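# Load six cart bottles into fridge, close door

## Task

Move all six bottles from the cart into the refrigerator so that each stands upright, then close the refrigerator door fully. The attempt fails if a glass bottle drops any real distance, if the door is swung open or shut violently, or if the robot topples or is left leaning. At the end, release whatever is held and back the robot away.

## Robot and tools

ROBOT. A TidyBot++: a wheeled base about 0.54 m long, 0.50 m wide and 0.38 m tall, driven by four powered casters. It carries a single seven-joint arm ending in a two-finger gripper. The shoulder sits 0.12 m ahead of the base centre and 0.68 m above the floor. Links: upper arm 0.42 m, forearm 0.31 m, wrist to hand point 0.31 m. At the start the arm is folded with the hand pointing down; in that posture the hand pokes up to 0.08 m beyond the base front and the elbow reaches 1.15 m high. Two cameras: base_camera is fixed low on the front of the base (about 0.34 m up) looking ahead and downward, with 644x364 images; wrist_camera rides on the hand and views along it, with 644x476 fisheye images.

FRAMES. Everything is in metres and radians. The base frame has its origin on the floor under the base centre, x ahead, y to the left, z up. The odometry frame is where the base frame was when the scene began. base_odometry reports x, y and heading (rad, left positive, -3.142 to 3.142) in that frame; it only counts wheel rotation, so slipping looks like travel, and it drifts by centimetres over many moves. base_tilt gives lean in degrees, positive when leaning forward or to the right.

move. One call runs one action built from base, joints, target and speeds; cameras and blocking are extra. Motions named together start at once.
- base: an object with any of translate_m (forward positive, -2 to 2 m), strafe_m (left positive, -2 to 2 m), rotate_rad (counter-clockwise seen from above positive, -6.3 to 6.3 rad). These are offsets measured from where the base last reported itself, along its axes at that moment; it heads straight to the resulting point. A base move quits after 14 s (time_out).
- joints: absolute targets by name, in radians: joint_1_rad (unlimited; positive turns the arm clockwise from above, the reverse of heading), joint_2_rad shoulder -2.249 to 2.249 (0 = upper arm vertical, positive leans forward), joint_3_rad unlimited, joint_4_rad elbow -2.579 to 2.579 (0 = straight), joint_5_rad unlimited, joint_6_rad wrist -2.099 to 2.099, joint_7_rad unlimited (hand roll; pointing down, 1.57 opens the fingers left-right). gripper_pos runs 0 (open, pad gap about 85 mm) to 1 (closed); gap is roughly 85 x (1 - gripper_pos) mm. Unlimited joints go the short way round, so send steps below half a turn.
- target: one list of seven numbers [x, y, z, qw, qx, qy, qz], an absolute hand pose in the base frame: position in metres plus a unit quaternion. The hand point lies between the finger pads; its z axis runs out along the fingers, and the fingers close along its y axis. With target, joints may hold only gripper_pos.
- speeds: caps for this action only: translate_m and strafe_m 0.05 to 0.5 m/s, rotate_rad 0.1 to 1.57 rad/s, gripper_pos. For a combined translate+strafe, state the speed under just one key.
- cameras: a list from base_camera, wrist_camera, all; omitted means all, [] means none.
- blocking: true (default) returns when everything is still; false returns in about half a second while motion continues. A later move overrides only what it names.
A call with no action just reports. Unknown keys make a call invalid; out-of-range numbers get it refused, and a refusal or unplanned stop cancels the rest of that reply's move, wait and finished_scene calls.

wait: seconds from 0 to 10; returns early once moves settle. stop: brakes all running motions. zoom_image: camera plus region [x0, y0, x1, y1] in pixels from the top-left, at most 504 by 504. read_manual: only licence text. finished_scene: scene = the current scene's number; it ends the scene irrevocably, so the job must already hold without the robot.

RESULTS. joint_positions, hand_pose (actual hand pose, same layout as target) and hand_target (where the hand would be with joints on target). motor_effort gives percent of maximum per motor, peak in brackets. base_status, joint_status, hand_status use: moving, done, off_target (rested away from target, may still push), stopped, contact_stop, time_out, not_followed, torque_fault, limit_stop_at_motor_heat. The move line summarises the worst status; earlier move shows a non-blocking move; pictures lists image order; on_its_own lists unrequested actions. Warnings include joint command not followed (self-collision, with cause:), pose unreachable, ARM HIT, MOTOR HOT, OVER-TEMPERATURE FAULT. hand_status is done within 10 mm and 2 degrees; a few centimetres off is normal. To correct, add (wanted position - hand_pose) to the previous target; to hold still, resend hand_target, not hand_pose.

PRACTICAL POINTS. The arm sags under a held bottle, more when stretched; correct using the readings and never command a joint to its current reading while loaded. A downward-pointing hand reaches at most about 0.94 m high, and only near the base. Forward, low poses close to the base may miss or strike the base; nothing stops the arm hitting the base or furniture, and blocked joints keep pushing. When a held bottle touches a shelf, hand_pose stops descending while commands keep going lower. The simulation keeps running while you think.

AVOID. Letting a bottle drop or opening the fingers while it moves; swinging the fridge door fast (use low speeds); driving or turning while the arm is snagged above about 0.6 m, or reaching far or sweeping sideways when extended, which can topple the robot; ramming the arm into things (torque faults freeze the arm 10 s); squeezing hard on a bottle still standing on something or yanking the gripper; holding loads stretched out for long (motor overheating). Finish with the gripper open and the robot clear.

Each tool is called after "Request:" as a command line: name --argument value for each argument, lists and objects as JSON in quotes; but a table of rows of numbers goes row by row, as --pt "numbers of a row", without its own name.

## Session

Request:
move

Scene clock: 0.00 s.
base_odometry: x=+0.000 y=+0.000 heading=+0.000
base_tilt: forward=-0.2 right=+0.1
base_status: not commanded
joint_positions: joint_1_rad=+0.041 joint_2_rad=-0.365 joint_3_rad=+3.170 joint_4_rad=-2.552 joint_5_rad=+0.027 joint_6_rad=-0.905 joint_7_rad=+1.595 gripper_pos=+0.000
joint_status: not commanded
motor_effort: joint_1_rad=+0 joint_2_rad=-1 joint_3_rad=+1 joint_4_rad=+12 joint_5_rad=+0 joint_6_rad=+1 joint_7_rad=+0
hand_pose: x=+0.2403 y=-0.0125 z=+0.5822 quat_wxyz=(+0.007, +1.000, -0.014, +0.024) (m; base frame)
hand_target: x=+0.2404 y=-0.0125 z=+0.5823 quat_wxyz=(+0.007, +1.000, -0.014, +0.024) (m; base frame)
hand_status: not commanded
pictures: base_camera, wrist_camera
camera_calibration:
wrist_camera: T_world_to_cam=[[-0.0871605, -0.994727, 0.0540441, -0.0240274], [-0.995046, 0.0843272, -0.0526625, 0.330725], [0.0478275, -0.0583664, -0.997149, 0.705347], [0, 0, 0, 1]] pos_world=[0.293257, -0.0106213, 0.722052]

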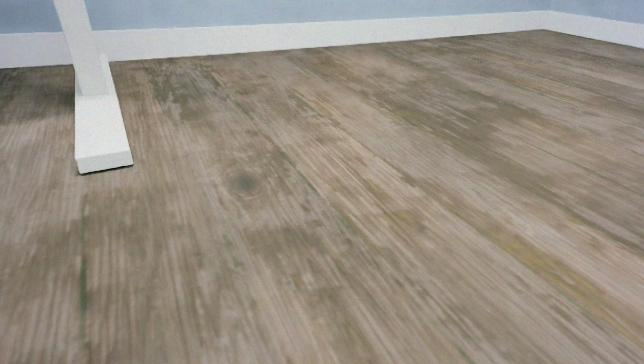

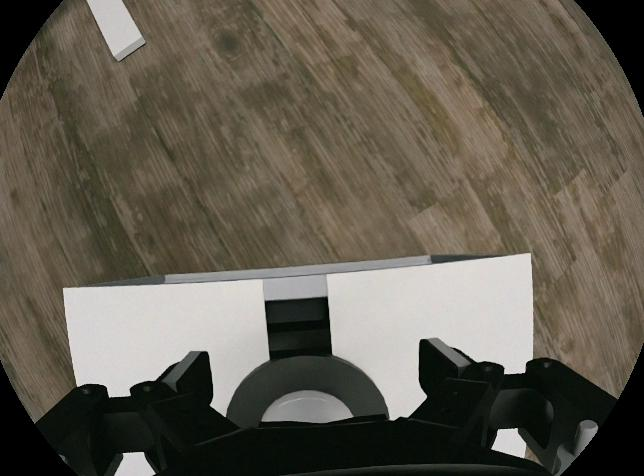

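Request:
move --joints '{"joint_6_rad":0.4,"joint_1_rad":0}' --cameras '["wrist_camera"]'

Request:
move --joints '{"joint_1_rad":1.5}' --cameras '["wrist_camera"]'

Request:
move --joints '{"joint_1_rad":3.0}' --cameras '["wrist_camera"]'

Request:
move --joints '{"joint_1_rad":4.5}' --cameras '["wrist_camera"]'

Scene clock: 8.80 s.
move: done
base_odometry: x=+0.000 y=+0.000 heading=+0.000
base_tilt: forward=-0.2 right=+0.1
base_status: not commanded
joint_positions: joint_1_rad=+0.022 joint_2_rad=-0.365 joint_3_rad=+3.170 joint_4_rad=-2.552 joint_5_rad=+0.027 joint_6_rad=+0.357 joint_7_rad=+1.595 gripper_pos=+0.000
joint_status: all done
motor_effort: joint_1_rad=+0(1) joint_2_rad=-5(6) joint_3_rad=+1(1) joint_4_rad=+16(16) joint_5_rad=+0(2) joint_6_rad=+9(10) joint_7_rad=+0(1)
hand_pose: x=+0.5262 y=-0.0170 z=+0.8133 quat_wxyz=(+0.022, +0.793, +0.000, +0.609) (m; base frame)
hand_target: x=+0.5296 y=-0.0079 z=+0.8262 quat_wxyz=(+0.016, +0.779, +0.009, +0.626) (m; base frame)
hand_status: not commanded
pictures: wrist_camera
camera_calibration:
wrist_camera: T_world_to_cam=[[-0.0839261, -0.996431, -0.00909098, 0.0336117], [-0.252183, 0.030065, -0.967212, 0.979678], [0.964033, -0.0788818, -0.253806, -0.165176], [0, 0, 0, 1]] pos_world=[0.409115, -0.00899171, 0.90594]

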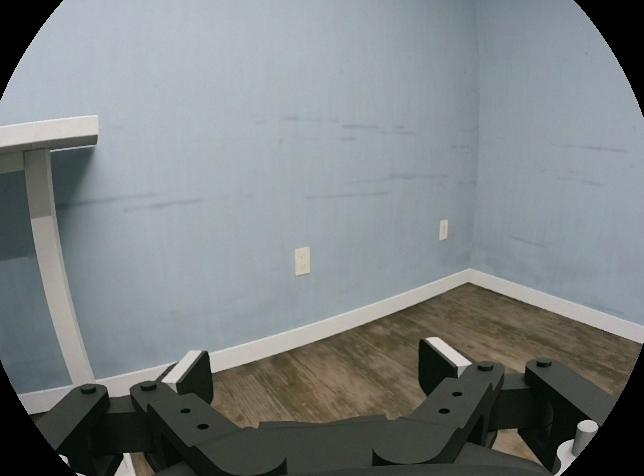

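Scene clock: 11.53 s.
move: done
base_odometry: x=+0.000 y=+0.000 heading=+0.000
base_tilt: forward=-0.2 right=+0.1
base_status: not commanded
joint_positions: joint_1_rad=+1.479 joint_2_rad=-0.365 joint_3_rad=+3.170 joint_4_rad=-2.552 joint_5_rad=+0.027 joint_6_rad=+0.358 joint_7_rad=+1.595 gripper_pos=+0.000
joint_status: all done
motor_effort: joint_1_rad=+0(2) joint_2_rad=-5(6) joint_3_rad=+1(2) joint_4_rad=+16(16) joint_5_rad=+0(2) joint_6_rad=+9(9) joint_7_rad=+0(1)
hand_pose: x=+0.1486 y=-0.4065 z=+0.8133 quat_wxyz=(+0.422, +0.592, -0.527, +0.440) (m; base frame)
hand_target: x=+0.1402 y=-0.4101 z=+0.8262 quat_wxyz=(+0.438, +0.576, -0.525, +0.447) (m; base frame)
hand_status: not commanded
pictures: wrist_camera
camera_calibration:
wrist_camera: T_world_to_cam=[[-0.999501, -0.0302613, -0.00910336, 0.142576], [0.00112775, 0.253732, -0.967274, 0.949564], [0.0315808, -0.966801, -0.253571, -0.0544314], [0, 0, 0, 1]] pos_world=[0.143152, -0.289245, 0.905984]

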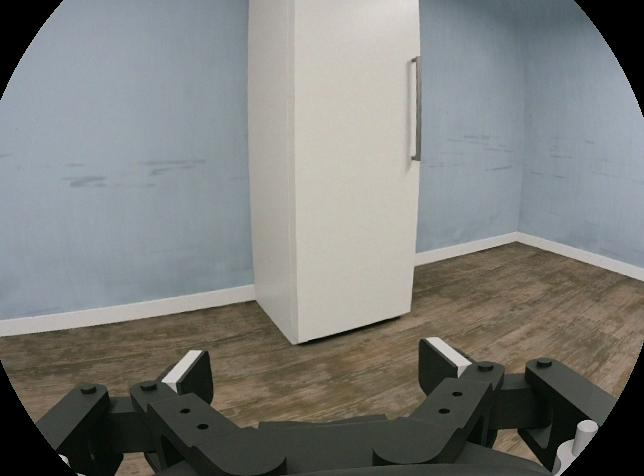

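Scene clock: 14.27 s.
move: done
base_odometry: x=+0.000 y=+0.000 heading=+0.000
base_tilt: forward=-0.2 right=+0.1
base_status: not commanded
joint_positions: joint_1_rad=+2.979 joint_2_rad=-0.365 joint_3_rad=+3.170 joint_4_rad=-2.552 joint_5_rad=+0.027 joint_6_rad=+0.358 joint_7_rad=+1.595 gripper_pos=+0.000
joint_status: all done
motor_effort: joint_1_rad=+0(2) joint_2_rad=-5(6) joint_3_rad=+1(1) joint_4_rad=+16(16) joint_5_rad=+1(2) joint_6_rad=+9(10) joint_7_rad=+0(1)
hand_pose: x=-0.2844 y=-0.0582 z=+0.8134 quat_wxyz=(+0.609, +0.073, -0.789, +0.034) (m; base frame)
hand_target: x=-0.2886 y=-0.0501 z=+0.8262 quat_wxyz=(+0.626, +0.064, -0.777, +0.029) (m; base frame)
hand_status: not commanded
pictures: wrist_camera
camera_calibration:
wrist_camera: T_world_to_cam=[[-0.100859, 0.994859, -0.00910646, 0.0356399], [0.253118, 0.0168071, -0.967289, 0.919585], [-0.962163, -0.099865, -0.253512, 0.06377], [0, 0, 0, 1]] pos_world=[-0.167812, -0.0445438, 0.905996]

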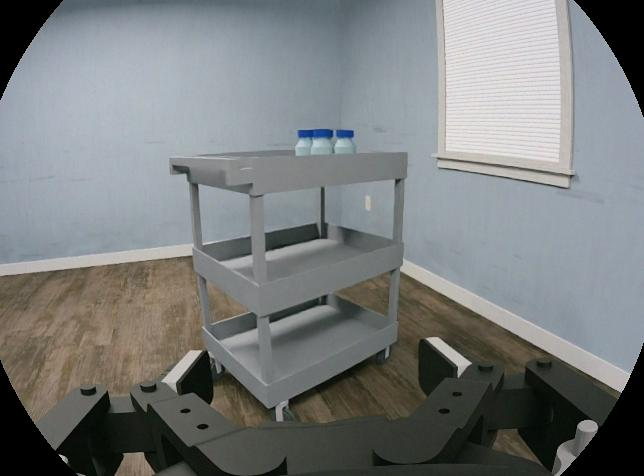

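Scene clock: 17.00 s.
move: done
base_odometry: x=+0.000 y=+0.000 heading=+0.000
base_tilt: forward=-0.2 right=+0.1
base_status: not commanded
joint_positions: joint_1_rad=+4.479 joint_2_rad=-0.365 joint_3_rad=+3.170 joint_4_rad=-2.552 joint_5_rad=+0.027 joint_6_rad=+0.358 joint_7_rad=+1.595 gripper_pos=+0.000
joint_status: all done
motor_effort: joint_1_rad=+0(2) joint_2_rad=-5(6) joint_3_rad=+1(1) joint_4_rad=+16(16) joint_5_rad=+1(2) joint_6_rad=+9(10) joint_7_rad=+0(1)
hand_pose: x=+0.0324 y=+0.3982 z=+0.8134 quat_wxyz=(+0.469, -0.484, -0.627, -0.390) (m; base frame)
hand_target: x=+0.0402 y=+0.4030 z=+0.8262 quat_wxyz=(+0.477, -0.483, -0.612, -0.406) (m; base frame)
hand_status: not commanded
pictures: wrist_camera
camera_calibration:
wrist_camera: T_world_to_cam=[[0.985227, 0.17101, -0.00910955, -0.0936018], [0.0346644, -0.251237, -0.967305, 0.945588], [-0.167707, 0.952699, -0.253453, -0.0308245], [0, 0, 0, 1]] pos_world=[0.0542713, 0.28294, 0.906007]

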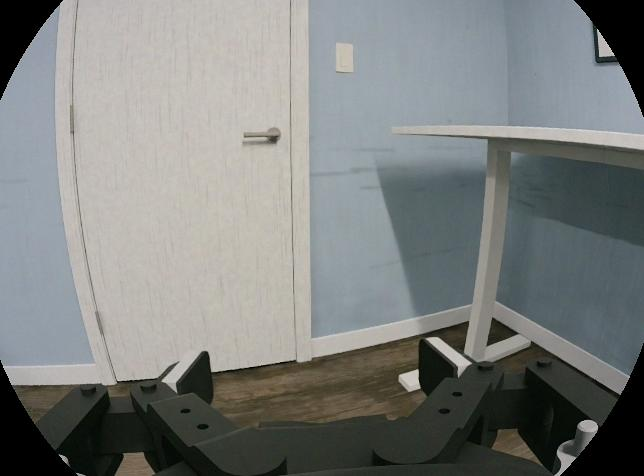

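Request:
move --base '{"translate_m":-0.73,"strafe_m":0.6,"rotate_rad":-2.33}' --joints '{"joint_1_rad":0}' --cameras '["wrist_camera"]'

Request:
move --joints '{"joint_1_rad":0,"joint_2_rad":0,"joint_3_rad":3.12,"joint_4_rad":-1.5,"joint_5_rad":0,"joint_6_rad":-0.8,"joint_7_rad":1.57}'

Scene clock: 47.23 s.
move: done
base_odometry: x=-0.730 y=+0.600 heading=-2.330
base_tilt: forward=-0.2 right=+0.1
base_status: done
joint_positions: joint_1_rad=+6.269 joint_2_rad=-0.364 joint_3_rad=+3.172 joint_4_rad=-2.552 joint_5_rad=+0.027 joint_6_rad=+0.359 joint_7_rad=+1.595 gripper_pos=+0.000
joint_status: all done
motor_effort: joint_1_rad=+0(2) joint_2_rad=-5(8) joint_3_rad=+1(1) joint_4_rad=+16(16) joint_5_rad=+1(2) joint_6_rad=+9(10) joint_7_rad=+1(1)
hand_pose: x=+0.5268 y=-0.0029 z=+0.8135 quat_wxyz=(-0.011, -0.792, -0.014, -0.610) (m; base frame)
hand_target: x=+0.5296 y=-0.0079 z=+0.8262 quat_wxyz=(-0.016, -0.779, -0.009, -0.626) (m; base frame)
hand_status: not commanded
pictures: wrist_camera
camera_calibration:
wrist_camera: T_world_to_cam=[[-0.049281, -0.998738, -0.0097041, 0.0299231], [-0.25217, 0.0218429, -0.967436, 0.979753], [0.966427, -0.0452291, -0.252929, -0.166484], [0, 0, 0, 1]] pos_world=[0.409433, 0.000954858, 0.90603]

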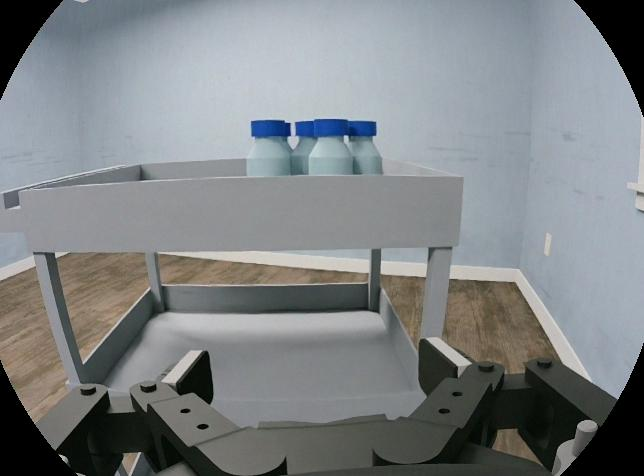

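Scene clock: 49.93 s.
move: done
base_odometry: x=-0.730 y=+0.600 heading=-2.330
base_tilt: forward=-0.2 right=+0.1
base_status: not commanded
joint_positions: joint_1_rad=+6.269 joint_2_rad=-0.026 joint_3_rad=+3.138 joint_4_rad=-1.548 joint_5_rad=+0.027 joint_6_rad=-0.749 joint_7_rad=+1.595 gripper_pos=+0.000
joint_status: all done
motor_effort: joint_1_rad=+0(1) joint_2_rad=-17(19) joint_3_rad=+0(1) joint_4_rad=+17(18) joint_5_rad=+1(2) joint_6_rad=+7(10) joint_7_rad=+0(1)
hand_pose: x=+0.6602 y=+0.0052 z=+0.9171 quat_wxyz=(-0.014, -0.906, -0.024, -0.422) (m; base frame)
hand_target: x=+0.6643 y=+0.0131 z=+0.9174 quat_wxyz=(+0.005, -0.913, -0.009, -0.408) (m; base frame)
hand_status: not commanded
pictures: base_camera, wrist_camera
camera_calibration:
wrist_camera: T_world_to_cam=[[-0.0385294, -0.998808, 0.0299785, 0.00212383], [-0.641444, 0.00171791, -0.767168, 1.18689], [0.766202, -0.0487881, -0.640745, 0.218984], [0, 0, 0, 1]] pos_world=[0.59362, 0.0107661, 1.0508]

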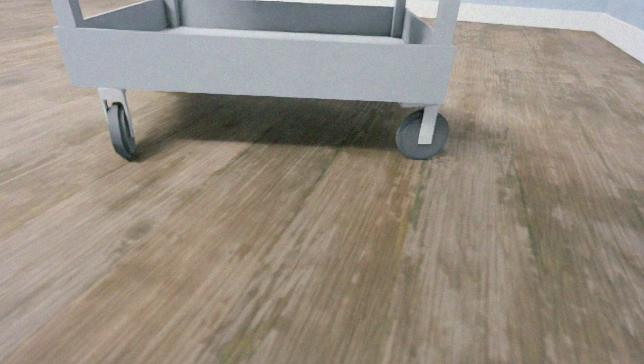

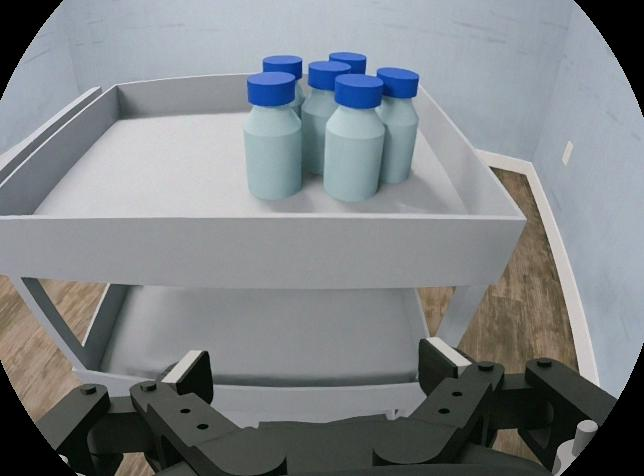

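Request:
move --base '{"rotate_rad":1.256}' --joints '{"joint_2_rad":0,"joint_4_rad":-1.84,"joint_6_rad":0.36,"joint_7_rad":1.57}' --cameras '[]'

Request:
move --base '{"translate_m":1.03,"strafe_m":-0.298}'

Scene clock: 101.47 s.
move: done
base_odometry: x=-0.730 y=+0.600 heading=-1.074
base_tilt: forward=-0.2 right=+0.1
base_status: done
joint_positions: joint_1_rad=+6.275 joint_2_rad=-0.012 joint_3_rad=+3.119 joint_4_rad=-1.808 joint_5_rad=+0.027 joint_6_rad=+0.314 joint_7_rad=+1.595 gripper_pos=+0.000
joint_status: all done
motor_effort: joint_1_rad=+0(3) joint_2_rad=-19(23) joint_3_rad=+1(4) joint_4_rad=+18(19) joint_5_rad=+0(2) joint_6_rad=+9(10) joint_7_rad=+0(1)
hand_pose: x=+0.7298 y=+0.0230 z=+1.0599 quat_wxyz=(-0.004, -0.674, -0.031, -0.738) (m; base frame)
hand_target: x=+0.7316 y=+0.0146 z=+1.0472 quat_wxyz=(+0.008, -0.674, -0.007, -0.738) (m; base frame)
hand_status: not commanded
pictures: none
No camera images: "cameras" was empty.

Scene clock: 104.93 s.
move: done
base_odometry: x=-0.502 y=-0.448 heading=-1.073
base_tilt: forward=-0.2 right=+0.1
base_status: done
joint_positions: joint_1_rad=+6.275 joint_2_rad=-0.010 joint_3_rad=+3.119 joint_4_rad=-1.810 joint_5_rad=+0.027 joint_6_rad=+0.320 joint_7_rad=+1.595 gripper_pos=+0.000
joint_status: not commanded
motor_effort: joint_1_rad=+0(1) joint_2_rad=-19(22) joint_3_rad=+1(2) joint_4_rad=+18(19) joint_5_rad=+1(2) joint_6_rad=+9(10) joint_7_rad=+0(1)
hand_pose: x=+0.7304 y=+0.0231 z=+1.0593 quat_wxyz=(-0.004, -0.674, -0.031, -0.738) (m; base frame)
hand_target: x=+0.7316 y=+0.0146 z=+1.0472 quat_wxyz=(+0.008, -0.674, -0.007, -0.738) (m; base frame)
hand_status: not commanded
pictures: base_camera, wrist_camera
camera_calibration:
wrist_camera: T_world_to_cam=[[-0.00339265, -0.99994, -0.0104301, 0.0355412], [0.0935388, 0.0100671, -0.995565, 1.0459], [0.99561, -0.00435323, 0.093499, -0.689141], [0, 0, 0, 1]] pos_world=[0.588404, 0.0220099, 1.10607]

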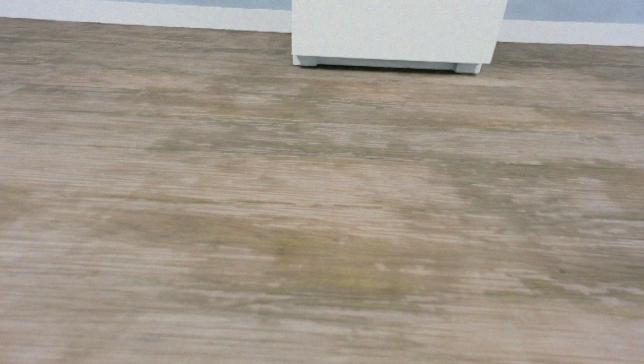

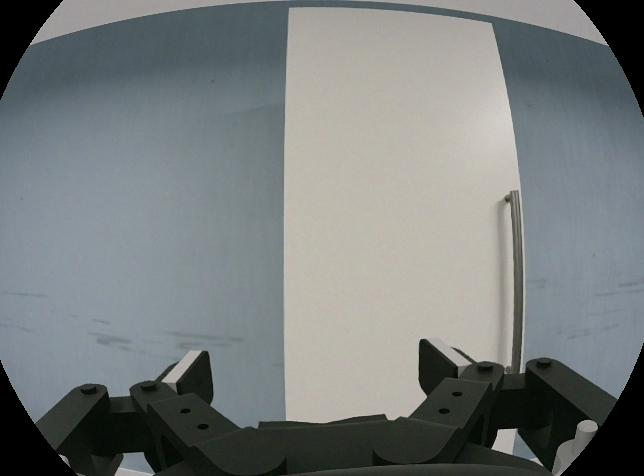

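Request:
move --base '{"translate_m":0.5,"strafe_m":-0.516}'

Scene clock: 123.00 s.
move: done
base_odometry: x=-0.716 y=-1.134 heading=-1.073
base_tilt: forward=-0.2 right=+0.1
base_status: done
joint_positions: joint_1_rad=+6.275 joint_2_rad=-0.009 joint_3_rad=+3.118 joint_4_rad=-1.810 joint_5_rad=+0.027 joint_6_rad=+0.321 joint_7_rad=+1.595 gripper_pos=+0.000
joint_status: not commanded
motor_effort: joint_1_rad=+0(2) joint_2_rad=-19(21) joint_3_rad=+1(3) joint_4_rad=+18(18) joint_5_rad=+1(2) joint_6_rad=+9(10) joint_7_rad=+0(1)
hand_pose: x=+0.7305 y=+0.0230 z=+1.0590 quat_wxyz=(-0.004, -0.674, -0.031, -0.738) (m; base frame)
hand_target: x=+0.7316 y=+0.0146 z=+1.0472 quat_wxyz=(+0.008, -0.674, -0.007, -0.738) (m; base frame)
hand_status: not commanded
pictures: base_camera, wrist_camera
camera_calibration:
wrist_camera: T_world_to_cam=[[-0.00345085, -0.999939, -0.01045, 0.0355577], [0.0936055, 0.0100812, -0.995558, 1.04554], [0.995603, -0.0044137, 0.0935651, -0.689324], [0, 0, 0, 1]] pos_world=[0.588547, 0.0219727, 1.10576]

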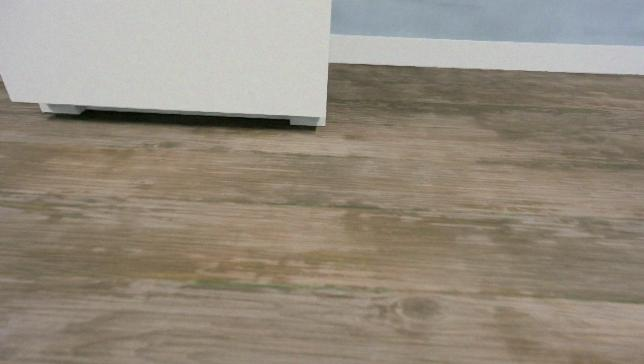

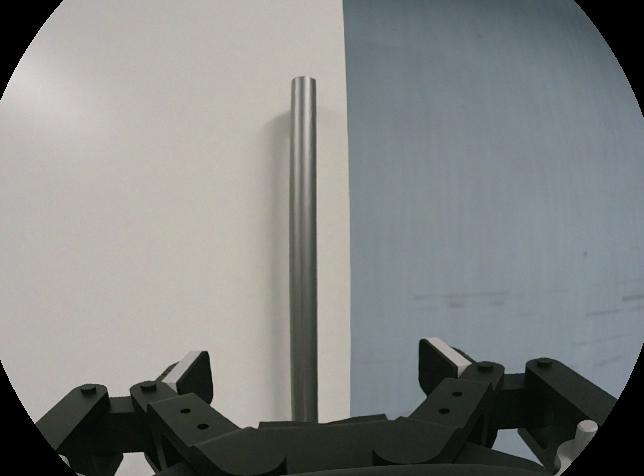

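Request:
move --base '{"translate_m":0.21,"strafe_m":0.011}' --speeds '{"translate_m":0.2}'

Request:
move --joints '{"gripper_pos":1}'

Scene clock: 133.17 s.
move: done
base_odometry: x=-0.607 y=-1.313 heading=-1.073
base_tilt: forward=-0.2 right=+0.1
base_status: done
joint_positions: joint_1_rad=+6.275 joint_2_rad=-0.007 joint_3_rad=+3.118 joint_4_rad=-1.811 joint_5_rad=+0.027 joint_6_rad=+0.322 joint_7_rad=+1.595 gripper_pos=+0.000
joint_status: not commanded
motor_effort: joint_1_rad=+0(1) joint_2_rad=-18(22) joint_3_rad=+0(2) joint_4_rad=+18(19) joint_5_rad=+1(2) joint_6_rad=+9(10) joint_7_rad=+1(1)
hand_pose: x=+0.7314 y=+0.0230 z=+1.0573 quat_wxyz=(-0.004, -0.675, -0.031, -0.738) (m; base frame)
hand_target: x=+0.7316 y=+0.0146 z=+1.0472 quat_wxyz=(+0.008, -0.674, -0.007, -0.738) (m; base frame)
hand_status: not commanded
pictures: base_camera, wrist_camera
camera_calibration:
wrist_camera: T_world_to_cam=[[-0.00344983, -0.99994, -0.0104356, 0.0355401], [0.0913832, 0.0100767, -0.995765, 1.04567], [0.99581, -0.00438886, 0.0913429, -0.687829], [0, 0, 0, 1]] pos_world=[0.589513, 0.0219823, 1.10444]

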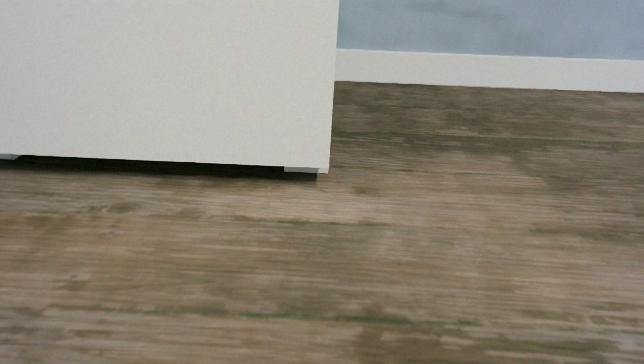

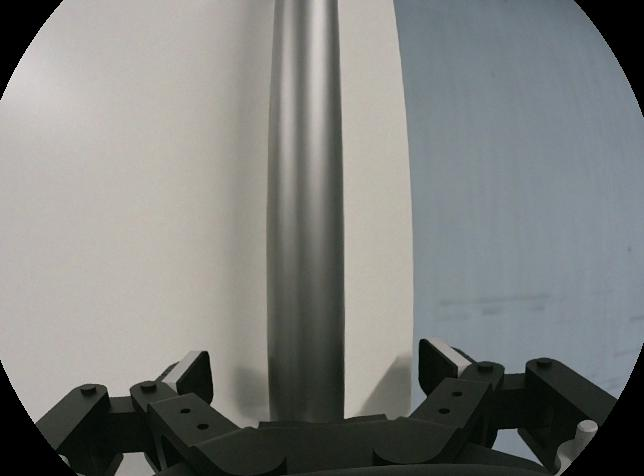

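Scene clock: 135.37 s.
move: off_target
base_odometry: x=-0.607 y=-1.313 heading=-1.073
base_tilt: forward=-0.2 right=+0.1
base_status: not commanded
joint_positions: joint_1_rad=+6.274 joint_2_rad=-0.017 joint_3_rad=+3.112 joint_4_rad=-1.822 joint_5_rad=+0.026 joint_6_rad=+0.322 joint_7_rad=+1.595 gripper_pos=+0.751
joint_status: gripper_pos off_target (ended at +0.751, target +1.000)
motor_effort: joint_1_rad=-3(10) joint_2_rad=-15(20) joint_3_rad=-2(11) joint_4_rad=+19(21) joint_5_rad=+3(4) joint_6_rad=+10(11) joint_7_rad=+1(2)
hand_pose: x=+0.7266 y=+0.0275 z=+1.0571 quat_wxyz=(-0.001, -0.675, -0.033, -0.737) (m; base frame)
hand_target: x=+0.7316 y=+0.0146 z=+1.0472 quat_wxyz=(+0.008, -0.674, -0.007, -0.738) (m; base frame)
hand_status: not commanded
pictures: base_camera, wrist_camera
camera_calibration:
wrist_camera: T_world_to_cam=[[0.00383392, -0.999929, -0.0112492, 0.0355571], [0.09095, 0.0115513, -0.995788, 1.04608], [0.995848, 0.00279466, 0.0909878, -0.682861], [0, 0, 0, 1]] pos_world=[0.584748, 0.0253794, 1.10421]

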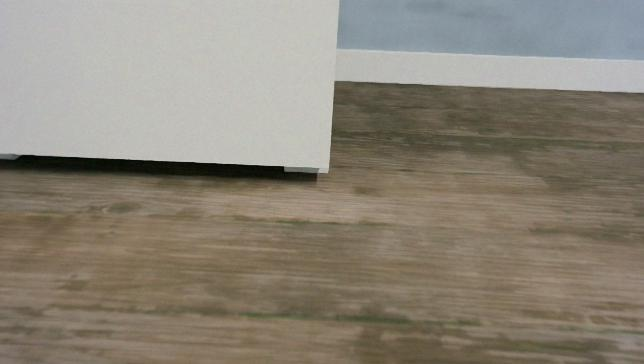

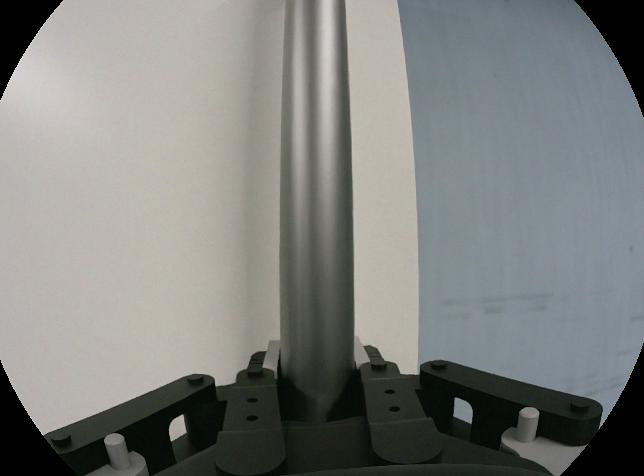

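Request:
move --base '{"translate_m":-0.105,"strafe_m":0.167,"rotate_rad":-0.2}' --speeds '{"translate_m":0.12,"rotate_rad":0.12}'

Scene clock: 143.90 s.
move: done
base_odometry: x=-0.510 y=-1.141 heading=-1.274
base_tilt: forward=-0.2 right=+0.1
base_status: done
joint_positions: joint_1_rad=+6.273 joint_2_rad=+0.025 joint_3_rad=+3.115 joint_4_rad=-1.805 joint_5_rad=+0.026 joint_6_rad=+0.372 joint_7_rad=+1.595 gripper_pos=+0.751
joint_status: not commanded
motor_effort: joint_1_rad=-1(5) joint_2_rad=-25(41) joint_3_rad=-1(6) joint_4_rad=+13(19) joint_5_rad=+3(4) joint_6_rad=+7(9) joint_7_rad=+2(4)
hand_pose: x=+0.7417 y=+0.0269 z=+1.0573 quat_wxyz=(-0.001, -0.665, -0.031, -0.746) (m; base frame)
hand_target: x=+0.7316 y=+0.0146 z=+1.0472 quat_wxyz=(+0.008, -0.674, -0.007, -0.738) (m; base frame)
hand_status: not commanded
pictures: base_camera, wrist_camera
camera_calibration:
wrist_camera: T_world_to_cam=[[0.0036939, -0.999894, -0.0140957, 0.0380718], [0.116402, 0.0144299, -0.993097, 1.02318], [0.993195, 0.00202764, 0.116443, -0.722821], [0, 0, 0, 1]] pos_world=[0.598662, 0.0247689, 1.10082]

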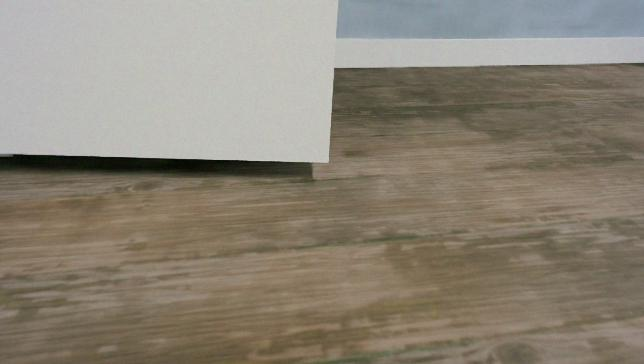

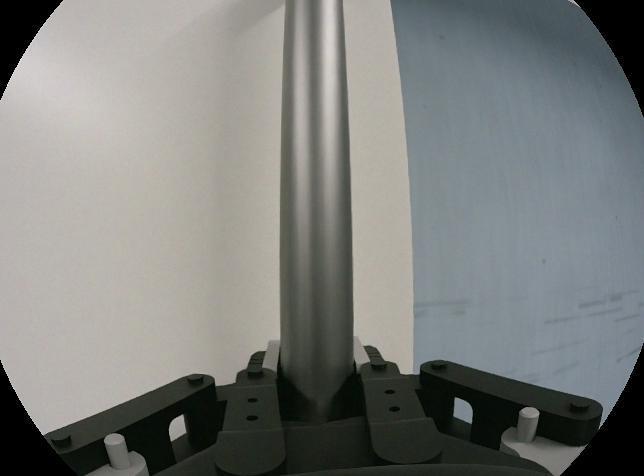

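Request:
move --base '{"translate_m":-0.145,"strafe_m":0.258,"rotate_rad":-0.3}' --speeds '{"translate_m":0.18,"rotate_rad":0.18}' --cameras '["wrist_camera"]'

Request:
move --base '{"translate_m":-0.145,"strafe_m":0.258,"rotate_rad":-0.3}' --speeds '{"translate_m":0.18,"rotate_rad":0.18}' --cameras '["wrist_camera"]'

Scene clock: 157.97 s.
move: done
base_odometry: x=-0.306 y=-0.927 heading=-1.575
base_tilt: forward=-0.2 right=+0.1
base_status: done
joint_positions: joint_1_rad=+6.277 joint_2_rad=+0.027 joint_3_rad=+3.116 joint_4_rad=-1.803 joint_5_rad=+0.025 joint_6_rad=+0.373 joint_7_rad=+1.595 gripper_pos=+0.751
joint_status: not commanded
motor_effort: joint_1_rad=+2(6) joint_2_rad=-24(30) joint_3_rad=+3(6) joint_4_rad=+14(15) joint_5_rad=+2(5) joint_6_rad=+7(8) joint_7_rad=+2(4)
hand_pose: x=+0.7427 y=+0.0240 z=+1.0574 quat_wxyz=(-0.002, -0.665, -0.030, -0.746) (m; base frame)
hand_target: x=+0.7316 y=+0.0146 z=+1.0472 quat_wxyz=(+0.008, -0.674, -0.007, -0.738) (m; base frame)
hand_status: not commanded
pictures: wrist_camera
camera_calibration:
wrist_camera: T_world_to_cam=[[-0.001053, -0.999889, -0.0148462, 0.0394776], [0.116995, 0.0146211, -0.993025, 1.02267], [0.993132, -0.00278259, 0.116967, -0.724279], [0, 0, 0, 1]] pos_world=[0.599698, 0.0225053, 1.10084]

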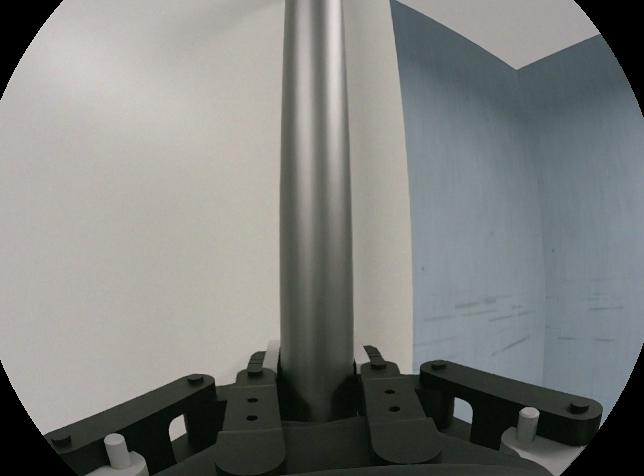

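Scene clock: 160.27 s.
move: done
base_odometry: x=-0.047 y=-0.783 heading=-1.876
base_tilt: forward=-0.2 right=+0.1
base_status: done
joint_positions: joint_1_rad=+6.277 joint_2_rad=+0.030 joint_3_rad=+3.118 joint_4_rad=-1.799 joint_5_rad=+0.024 joint_6_rad=+0.374 joint_7_rad=+1.595 gripper_pos=+0.751
joint_status: not commanded
motor_effort: joint_1_rad=-1(5) joint_2_rad=-23(30) joint_3_rad=+0(5) joint_4_rad=+15(15) joint_5_rad=+2(5) joint_6_rad=+8(8) joint_7_rad=+3(4)
hand_pose: x=+0.7442 y=+0.0223 z=+1.0577 quat_wxyz=(-0.003, -0.665, -0.028, -0.747) (m; base frame)
hand_target: x=+0.7316 y=+0.0146 z=+1.0472 quat_wxyz=(+0.008, -0.674, -0.007, -0.738) (m; base frame)
hand_status: not commanded
pictures: wrist_camera
camera_calibration:
wrist_camera: T_world_to_cam=[[-0.00386485, -0.999873, -0.0154337, 0.0404836], [0.117923, 0.0148704, -0.992911, 1.02197], [0.993015, -0.00565745, 0.117851, -0.726496], [0, 0, 0, 1]] pos_world=[0.601063, 0.0211712, 1.10097]

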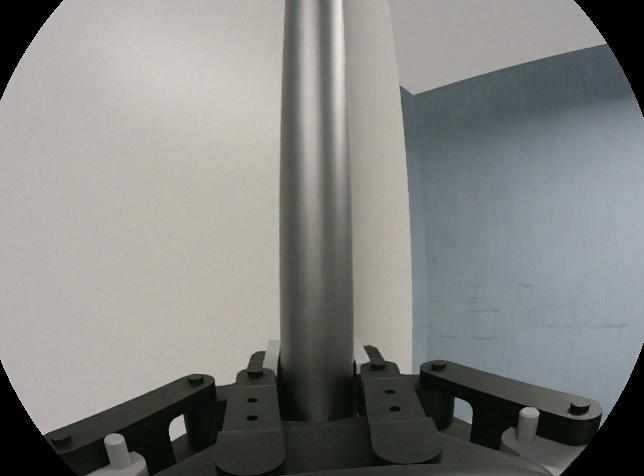

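Request:
move --base '{"translate_m":-0.145,"strafe_m":0.258,"rotate_rad":-0.3}' --speeds '{"translate_m":0.18,"rotate_rad":0.18}' --cameras '[]'

Request:
move --base '{"translate_m":-0.145,"strafe_m":0.258,"rotate_rad":-0.3}' --speeds '{"translate_m":0.18,"rotate_rad":0.18}' --cameras '["wrist_camera"]'

Request:
move --base '{"translate_m":-0.145,"strafe_m":0.258,"rotate_rad":-0.3}' --speeds '{"translate_m":0.18,"rotate_rad":0.18}'

Scene clock: 170.70 s.
move: done
base_odometry: x=+0.243 y=-0.722 heading=-2.177
base_tilt: forward=-0.2 right=+0.1
base_status: done
joint_positions: joint_1_rad=+6.279 joint_2_rad=+0.028 joint_3_rad=+3.119 joint_4_rad=-1.801 joint_5_rad=+0.024 joint_6_rad=+0.375 joint_7_rad=+1.595 gripper_pos=+0.751
joint_status: not commanded
motor_effort: joint_1_rad=+0(6) joint_2_rad=-23(29) joint_3_rad=+1(6) joint_4_rad=+15(16) joint_5_rad=+3(5) joint_6_rad=+8(8) joint_7_rad=+3(3)
hand_pose: x=+0.7433 y=+0.0204 z=+1.0580 quat_wxyz=(-0.004, -0.664, -0.027, -0.747) (m; base frame)
hand_target: x=+0.7316 y=+0.0146 z=+1.0472 quat_wxyz=(+0.008, -0.674, -0.007, -0.738) (m; base frame)
hand_status: not commanded
pictures: none
No camera images: "cameras" was empty.

Scene clock: 173.03 s.
move: done
base_odometry: x=+0.537 y=-0.750 heading=-2.478
base_tilt: forward=-0.2 right=+0.1
base_status: done
joint_positions: joint_1_rad=+6.280 joint_2_rad=+0.020 joint_3_rad=+3.119 joint_4_rad=-1.809 joint_5_rad=+0.023 joint_6_rad=+0.375 joint_7_rad=+1.595 gripper_pos=+0.751
joint_status: not commanded
motor_effort: joint_1_rad=+0(6) joint_2_rad=-22(26) joint_3_rad=+1(6) joint_4_rad=+16(18) joint_5_rad=+3(4) joint_6_rad=+9(9) joint_7_rad=+2(3)
hand_pose: x=+0.7398 y=+0.0195 z=+1.0584 quat_wxyz=(-0.005, -0.664, -0.027, -0.747) (m; base frame)
hand_target: x=+0.7316 y=+0.0146 z=+1.0472 quat_wxyz=(+0.008, -0.674, -0.007, -0.738) (m; base frame)
hand_status: not commanded
pictures: wrist_camera
camera_calibration:
wrist_camera: T_world_to_cam=[[-0.00843058, -0.999835, -0.0160907, 0.041711], [0.119369, 0.01497, -0.992737, 1.022], [0.992814, -0.0102901, 0.119224, -0.723502], [0, 0, 0, 1]] pos_world=[0.596659, 0.0189599, 1.1015]

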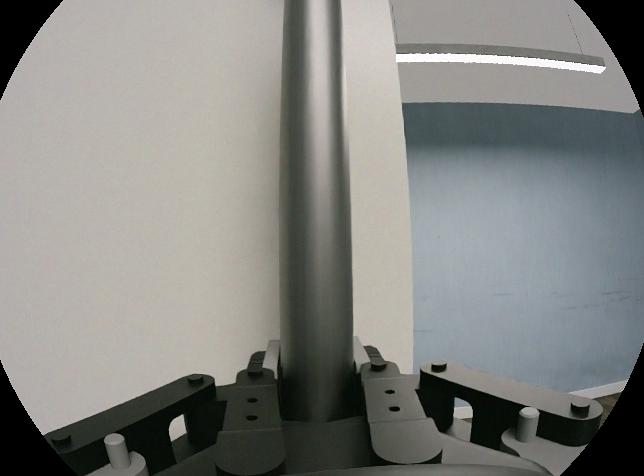

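Scene clock: 175.33 s.
move: done
base_odometry: x=+0.811 y=-0.864 heading=-2.779
base_tilt: forward=-0.2 right=+0.1
base_status: done
joint_positions: joint_1_rad=+6.280 joint_2_rad=+0.015 joint_3_rad=+3.120 joint_4_rad=-1.814 joint_5_rad=+0.023 joint_6_rad=+0.375 joint_7_rad=+1.595 gripper_pos=+0.751
joint_status: not commanded
motor_effort: joint_1_rad=+0(6) joint_2_rad=-20(23) joint_3_rad=+0(6) joint_4_rad=+18(19) joint_5_rad=+3(4) joint_6_rad=+10(10) joint_7_rad=+2(3)
hand_pose: x=+0.7378 y=+0.0192 z=+1.0588 quat_wxyz=(-0.005, -0.664, -0.026, -0.747) (m; base frame)
hand_target: x=+0.7316 y=+0.0146 z=+1.0472 quat_wxyz=(+0.008, -0.674, -0.007, -0.738) (m; base frame)
hand_status: not commanded
pictures: base_camera, wrist_camera
camera_calibration:
wrist_camera: T_world_to_cam=[[-0.0088937, -0.999827, -0.0163548, 0.0420363], [0.120011, 0.01517, -0.992657, 1.02211], [0.992733, -0.0107912, 0.119855, -0.722169], [0, 0, 0, 1]] pos_world=[0.594631, 0.0187307, 1.10184]

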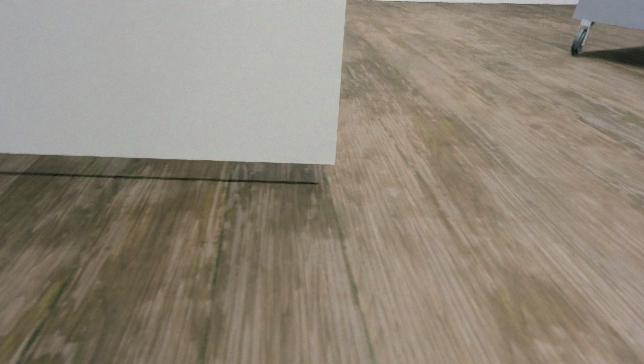

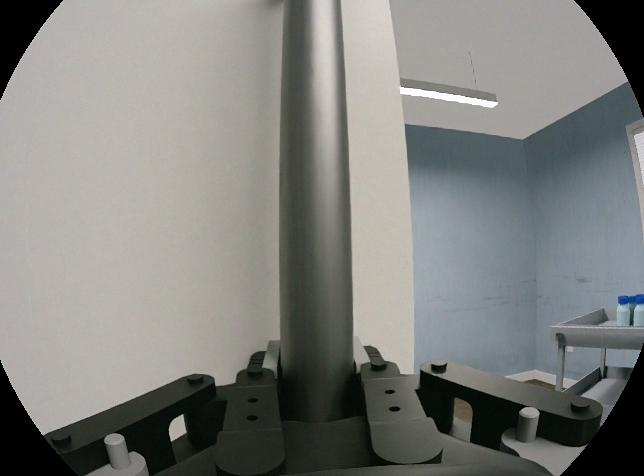

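Request:
move --base '{"translate_m":-0.105,"strafe_m":0.167,"rotate_rad":-0.2}' --speeds '{"translate_m":0.12,"rotate_rad":0.12}' --cameras '[]'

Request:
move --joints '{"gripper_pos":0}' --cameras '[]'

Request:
move --base '{"translate_m":-0.3}'

Scene clock: 182.73 s.
move: done
base_odometry: x=+0.968 y=-0.983 heading=-2.980
base_tilt: forward=-0.2 right=+0.1
base_status: done
joint_positions: joint_1_rad=+6.280 joint_2_rad=+0.011 joint_3_rad=+3.118 joint_4_rad=-1.817 joint_5_rad=+0.023 joint_6_rad=+0.375 joint_7_rad=+1.595 gripper_pos=+0.751
joint_status: not commanded
motor_effort: joint_1_rad=-3(5) joint_2_rad=-20(25) joint_3_rad=-3(6) joint_4_rad=+18(18) joint_5_rad=+3(4) joint_6_rad=+10(10) joint_7_rad=+2(3)
hand_pose: x=+0.7361 y=+0.0204 z=+1.0592 quat_wxyz=(-0.004, -0.664, -0.027, -0.748) (m; base frame)
hand_target: x=+0.7316 y=+0.0146 z=+1.0472 quat_wxyz=(+0.008, -0.674, -0.007, -0.738) (m; base frame)
hand_status: not commanded
pictures: none
No camera images: "cameras" was empty.

Scene clock: 183.83 s.
move: done
base_odometry: x=+0.968 y=-0.983 heading=-2.980
base_tilt: forward=-0.2 right=+0.1
base_status: not commanded
joint_positions: joint_1_rad=+6.282 joint_2_rad=+0.011 joint_3_rad=+3.120 joint_4_rad=-1.817 joint_5_rad=+0.023 joint_6_rad=+0.375 joint_7_rad=+1.595 gripper_pos=+0.000
joint_status: all done
motor_effort: joint_1_rad=+0(4) joint_2_rad=-19(21) joint_3_rad=+0(5) joint_4_rad=+18(18) joint_5_rad=+0(4) joint_6_rad=+9(10) joint_7_rad=+0(3)
hand_pose: x=+0.7362 y=+0.0180 z=+1.0592 quat_wxyz=(-0.006, -0.664, -0.026, -0.748) (m; base frame)
hand_target: x=+0.7316 y=+0.0146 z=+1.0472 quat_wxyz=(+0.008, -0.674, -0.007, -0.738) (m; base frame)
hand_status: not commanded
pictures: none
No camera images: "cameras" was empty.

Scene clock: 185.73 s.
move: done
base_odometry: x=+1.265 y=-0.934 heading=-2.980
base_tilt: forward=-0.2 right=+0.1
base_status: done
joint_positions: joint_1_rad=+6.282 joint_2_rad=-0.001 joint_3_rad=+3.120 joint_4_rad=-1.817 joint_5_rad=+0.023 joint_6_rad=+0.375 joint_7_rad=+1.595 gripper_pos=+0.000
joint_status: not commanded
motor_effort: joint_1_rad=+0(1) joint_2_rad=-19(23) joint_3_rad=+0(1) joint_4_rad=+18(19) joint_5_rad=+1(2) joint_6_rad=+9(10) joint_7_rad=+0(1)
hand_pose: x=+0.7319 y=+0.0180 z=+1.0661 quat_wxyz=(-0.006, -0.659, -0.026, -0.751) (m; base frame)
hand_target: x=+0.7316 y=+0.0146 z=+1.0472 quat_wxyz=(+0.008, -0.674, -0.007, -0.738) (m; base frame)
hand_status: not commanded
pictures: base_camera, wrist_camera
camera_calibration:
wrist_camera: T_world_to_cam=[[-0.0106249, -0.999805, -0.0166613, 0.0424986], [0.131974, 0.0151144, -0.991138, 1.01968], [0.991196, -0.0127296, 0.131788, -0.728706], [0, 0, 0, 1]] pos_world=[0.58817, 0.0178022, 1.10739]

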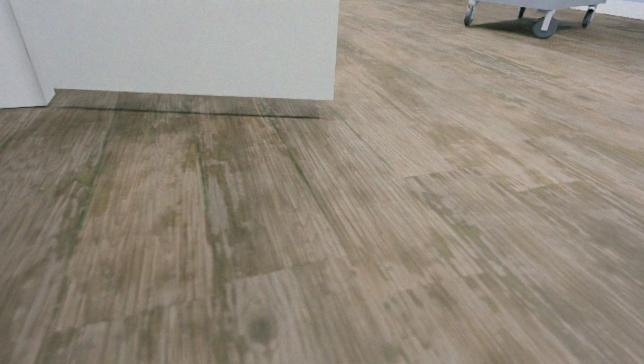

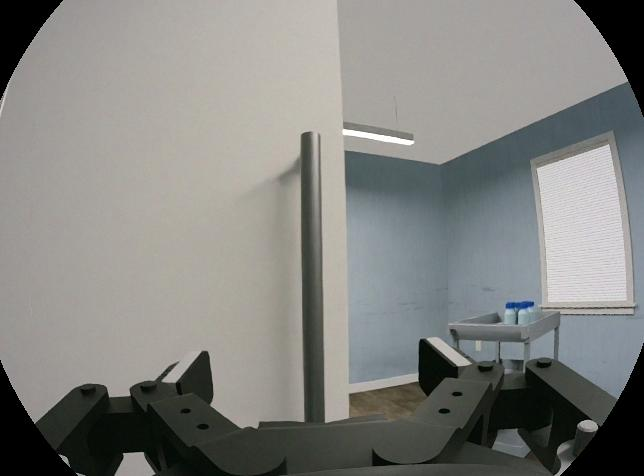

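Request:
move --base '{"translate_m":1.837,"strafe_m":-1.833,"rotate_rad":0.65}' --joints '{"joint_1_rad":0,"joint_2_rad":0.06,"joint_3_rad":3.12,"joint_4_rad":-1.78,"joint_5_rad":0,"joint_6_rad":-0.065,"joint_7_rad":1.57,"gripper_pos":0}'

Scene clock: 208.57 s.
move: done
base_odometry: x=-0.843 y=+0.580 heading=-2.330
base_tilt: forward=-0.2 right=+0.1
base_status: done
joint_positions: joint_1_rad=+6.287 joint_2_rad=+0.046 joint_3_rad=+3.125 joint_4_rad=-1.810 joint_5_rad=+0.023 joint_6_rad=-0.023 joint_7_rad=+1.595 gripper_pos=+0.000
joint_status: all done
motor_effort: joint_1_rad=+0(22) joint_2_rad=-20(25) joint_3_rad=+0(24) joint_4_rad=+18(23) joint_5_rad=+0(2) joint_6_rad=+9(12) joint_7_rad=+0(1)
hand_pose: x=+0.7363 y=+0.0092 z=+0.9195 quat_wxyz=(-0.010, -0.807, -0.024, -0.590) (m; base frame)
hand_target: x=+0.7409 y=+0.0145 z=+0.9161 quat_wxyz=(+0.007, -0.815, -0.008, -0.580) (m; base frame)
hand_status: not commanded
pictures: base_camera, wrist_camera
camera_calibration:
wrist_camera: T_world_to_cam=[[-0.0321868, -0.999479, 0.00250503, 0.0295336], [-0.299369, 0.00724944, -0.95411, 1.15758], [0.953594, -0.0314597, -0.299446, -0.289484], [0, 0, 0, 1]] pos_world=[0.623544, 0.0120193, 1.0177]

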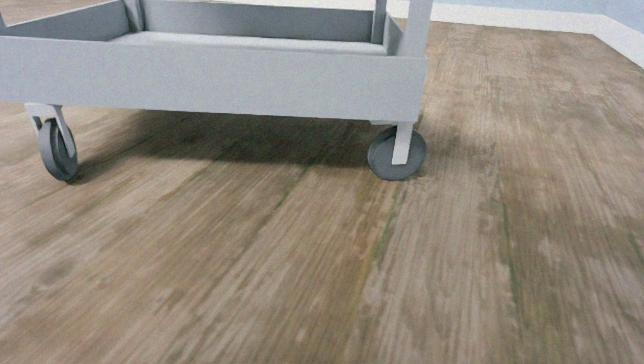

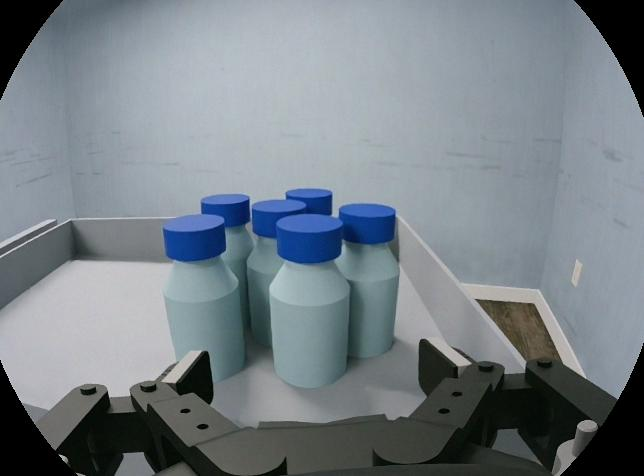

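Request:
move --base '{"translate_m":0.226,"strafe_m":0.002}' --joints '{"joint_4_rad":-1.825,"gripper_pos":0.22}' --speeds '{"translate_m":0.25}'

Scene clock: 220.63 s.
move: done
base_odometry: x=-0.997 y=+0.415 heading=-2.330
base_tilt: forward=-0.2 right=+0.1
base_status: done
joint_positions: joint_1_rad=+6.287 joint_2_rad=+0.048 joint_3_rad=+3.125 joint_4_rad=-1.815 joint_5_rad=+0.023 joint_6_rad=-0.025 joint_7_rad=+1.595 gripper_pos=+0.220
joint_status: all done
motor_effort: joint_1_rad=+1(1) joint_2_rad=-19(23) joint_3_rad=+1(2) joint_4_rad=+18(19) joint_5_rad=+0(2) joint_6_rad=+9(11) joint_7_rad=+0(1)
hand_pose: x=+0.7356 y=+0.0092 z=+0.9145 quat_wxyz=(-0.010, -0.809, -0.024, -0.587) (m; base frame)
hand_target: x=+0.7320 y=+0.0143 z=+0.8894 quat_wxyz=(+0.007, -0.828, -0.008, -0.561) (m; base frame)
hand_status: not commanded
pictures: base_camera, wrist_camera
camera_calibration:
wrist_camera: T_world_to_cam=[[-0.0320543, -0.999482, 0.00290452, 0.0291202], [-0.308312, 0.00712347, -0.951259, 1.15654], [0.950745, -0.0313874, -0.308381, -0.280039], [0, 0, 0, 1]] pos_world=[0.623755, 0.0120768, 1.01373]

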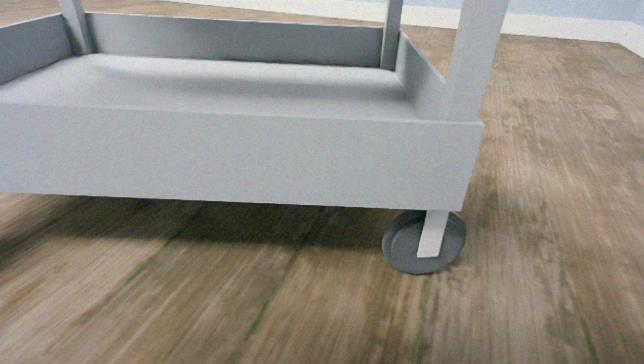

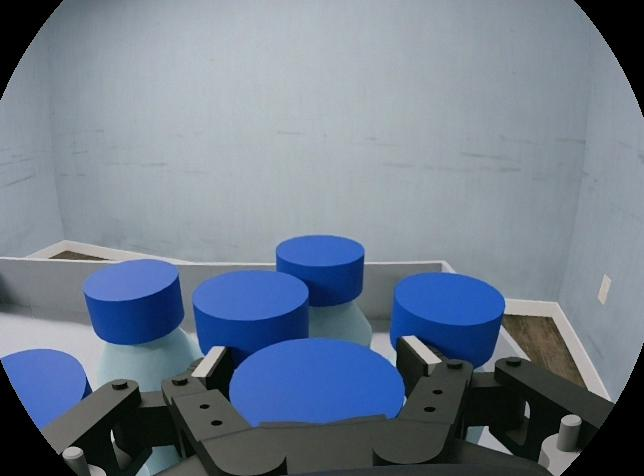

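Request:
move --joints '{"joint_4_rad":-1.86}' --cameras '["wrist_camera"]'

Scene clock: 224.93 s.
move: done
base_odometry: x=-0.997 y=+0.415 heading=-2.330
base_tilt: forward=-0.2 right=+0.1
base_status: not commanded
joint_positions: joint_1_rad=+6.287 joint_2_rad=+0.048 joint_3_rad=+3.125 joint_4_rad=-1.831 joint_5_rad=+0.023 joint_6_rad=-0.025 joint_7_rad=+1.595 gripper_pos=+0.220
joint_status: all done
motor_effort: joint_1_rad=+0(1) joint_2_rad=-18(20) joint_3_rad=+0(2) joint_4_rad=+17(18) joint_5_rad=+1(2) joint_6_rad=+9(10) joint_7_rad=+0(1)
hand_pose: x=+0.7325 y=+0.0093 z=+0.9052 quat_wxyz=(-0.010, -0.814, -0.024, -0.580) (m; base frame)
hand_target: x=+0.7242 y=+0.0142 z=+0.8690 quat_wxyz=(+0.007, -0.837, -0.008, -0.547) (m; base frame)
hand_status: not commanded
pictures: wrist_camera
camera_calibration:
wrist_camera: T_world_to_cam=[[-0.0318733, -0.999485, 0.00361092, 0.0283157], [-0.323174, 0.00688708, -0.946315, 1.15315], [0.945803, -0.0313291, -0.323227, -0.262966], [0, 0, 0, 1]] pos_world=[0.622284, 0.0121208, 1.00614]

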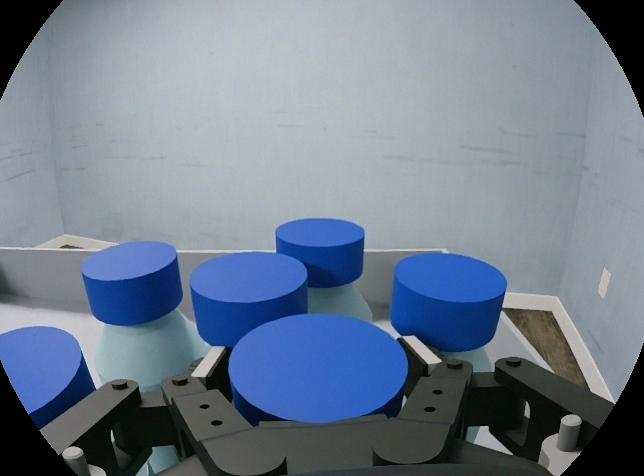

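Request:
move --base '{"translate_m":0.012}' --cameras '[]'

Request:
move --joints '{"gripper_pos":1}' --cameras '["wrist_camera"]'

Scene clock: 228.80 s.
move: done
base_odometry: x=-1.006 y=+0.406 heading=-2.330
base_tilt: forward=-0.2 right=+0.1
base_status: done
joint_positions: joint_1_rad=+6.287 joint_2_rad=+0.050 joint_3_rad=+3.125 joint_4_rad=-1.833 joint_5_rad=+0.023 joint_6_rad=-0.025 joint_7_rad=+1.595 gripper_pos=+0.220
joint_status: not commanded
motor_effort: joint_1_rad=+0(2) joint_2_rad=-21(22) joint_3_rad=+0(2) joint_4_rad=+18(18) joint_5_rad=+1(2) joint_6_rad=+10(10) joint_7_rad=+0(1)
hand_pose: x=+0.7327 y=+0.0093 z=+0.9029 quat_wxyz=(-0.010, -0.815, -0.024, -0.579) (m; base frame)
hand_target: x=+0.7242 y=+0.0142 z=+0.8690 quat_wxyz=(+0.007, -0.837, -0.008, -0.547) (m; base frame)
hand_status: not commanded
pictures: none
No camera images: "cameras" was empty.

Scene clock: 229.77 s.
move: off_target
base_odometry: x=-1.006 y=+0.406 heading=-2.330
base_tilt: forward=-0.2 right=+0.1
base_status: not commanded
joint_positions: joint_1_rad=+6.287 joint_2_rad=+0.049 joint_3_rad=+3.125 joint_4_rad=-1.835 joint_5_rad=+0.023 joint_6_rad=-0.025 joint_7_rad=+1.595 gripper_pos=+0.421
joint_status: gripper_pos off_target (ended at +0.421, target +1.000)
motor_effort: joint_1_rad=+0(1) joint_2_rad=-19(20) joint_3_rad=+1(1) joint_4_rad=+16(19) joint_5_rad=+1(2) joint_6_rad=+7(10) joint_7_rad=+0(1)
hand_pose: x=+0.7321 y=+0.0094 z=+0.9021 quat_wxyz=(-0.010, -0.816, -0.024, -0.578) (m; base frame)
hand_target: x=+0.7242 y=+0.0142 z=+0.8690 quat_wxyz=(+0.007, -0.837, -0.008, -0.547) (m; base frame)
hand_status: not commanded
pictures: wrist_camera
camera_calibration:
wrist_camera: T_world_to_cam=[[-0.0317126, -0.99949, 0.00382783, 0.0280768], [-0.328273, 0.00679823, -0.944559, 1.15223], [0.94405, -0.0312109, -0.328321, -0.257697], [0, 0, 0, 1]] pos_world=[0.622415, 0.0121864, 1.00363]

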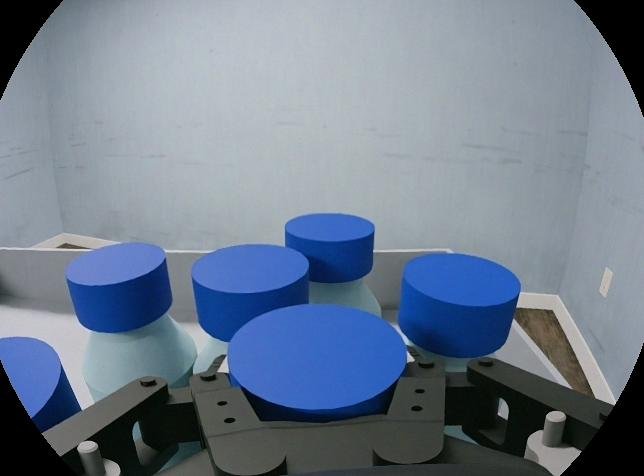

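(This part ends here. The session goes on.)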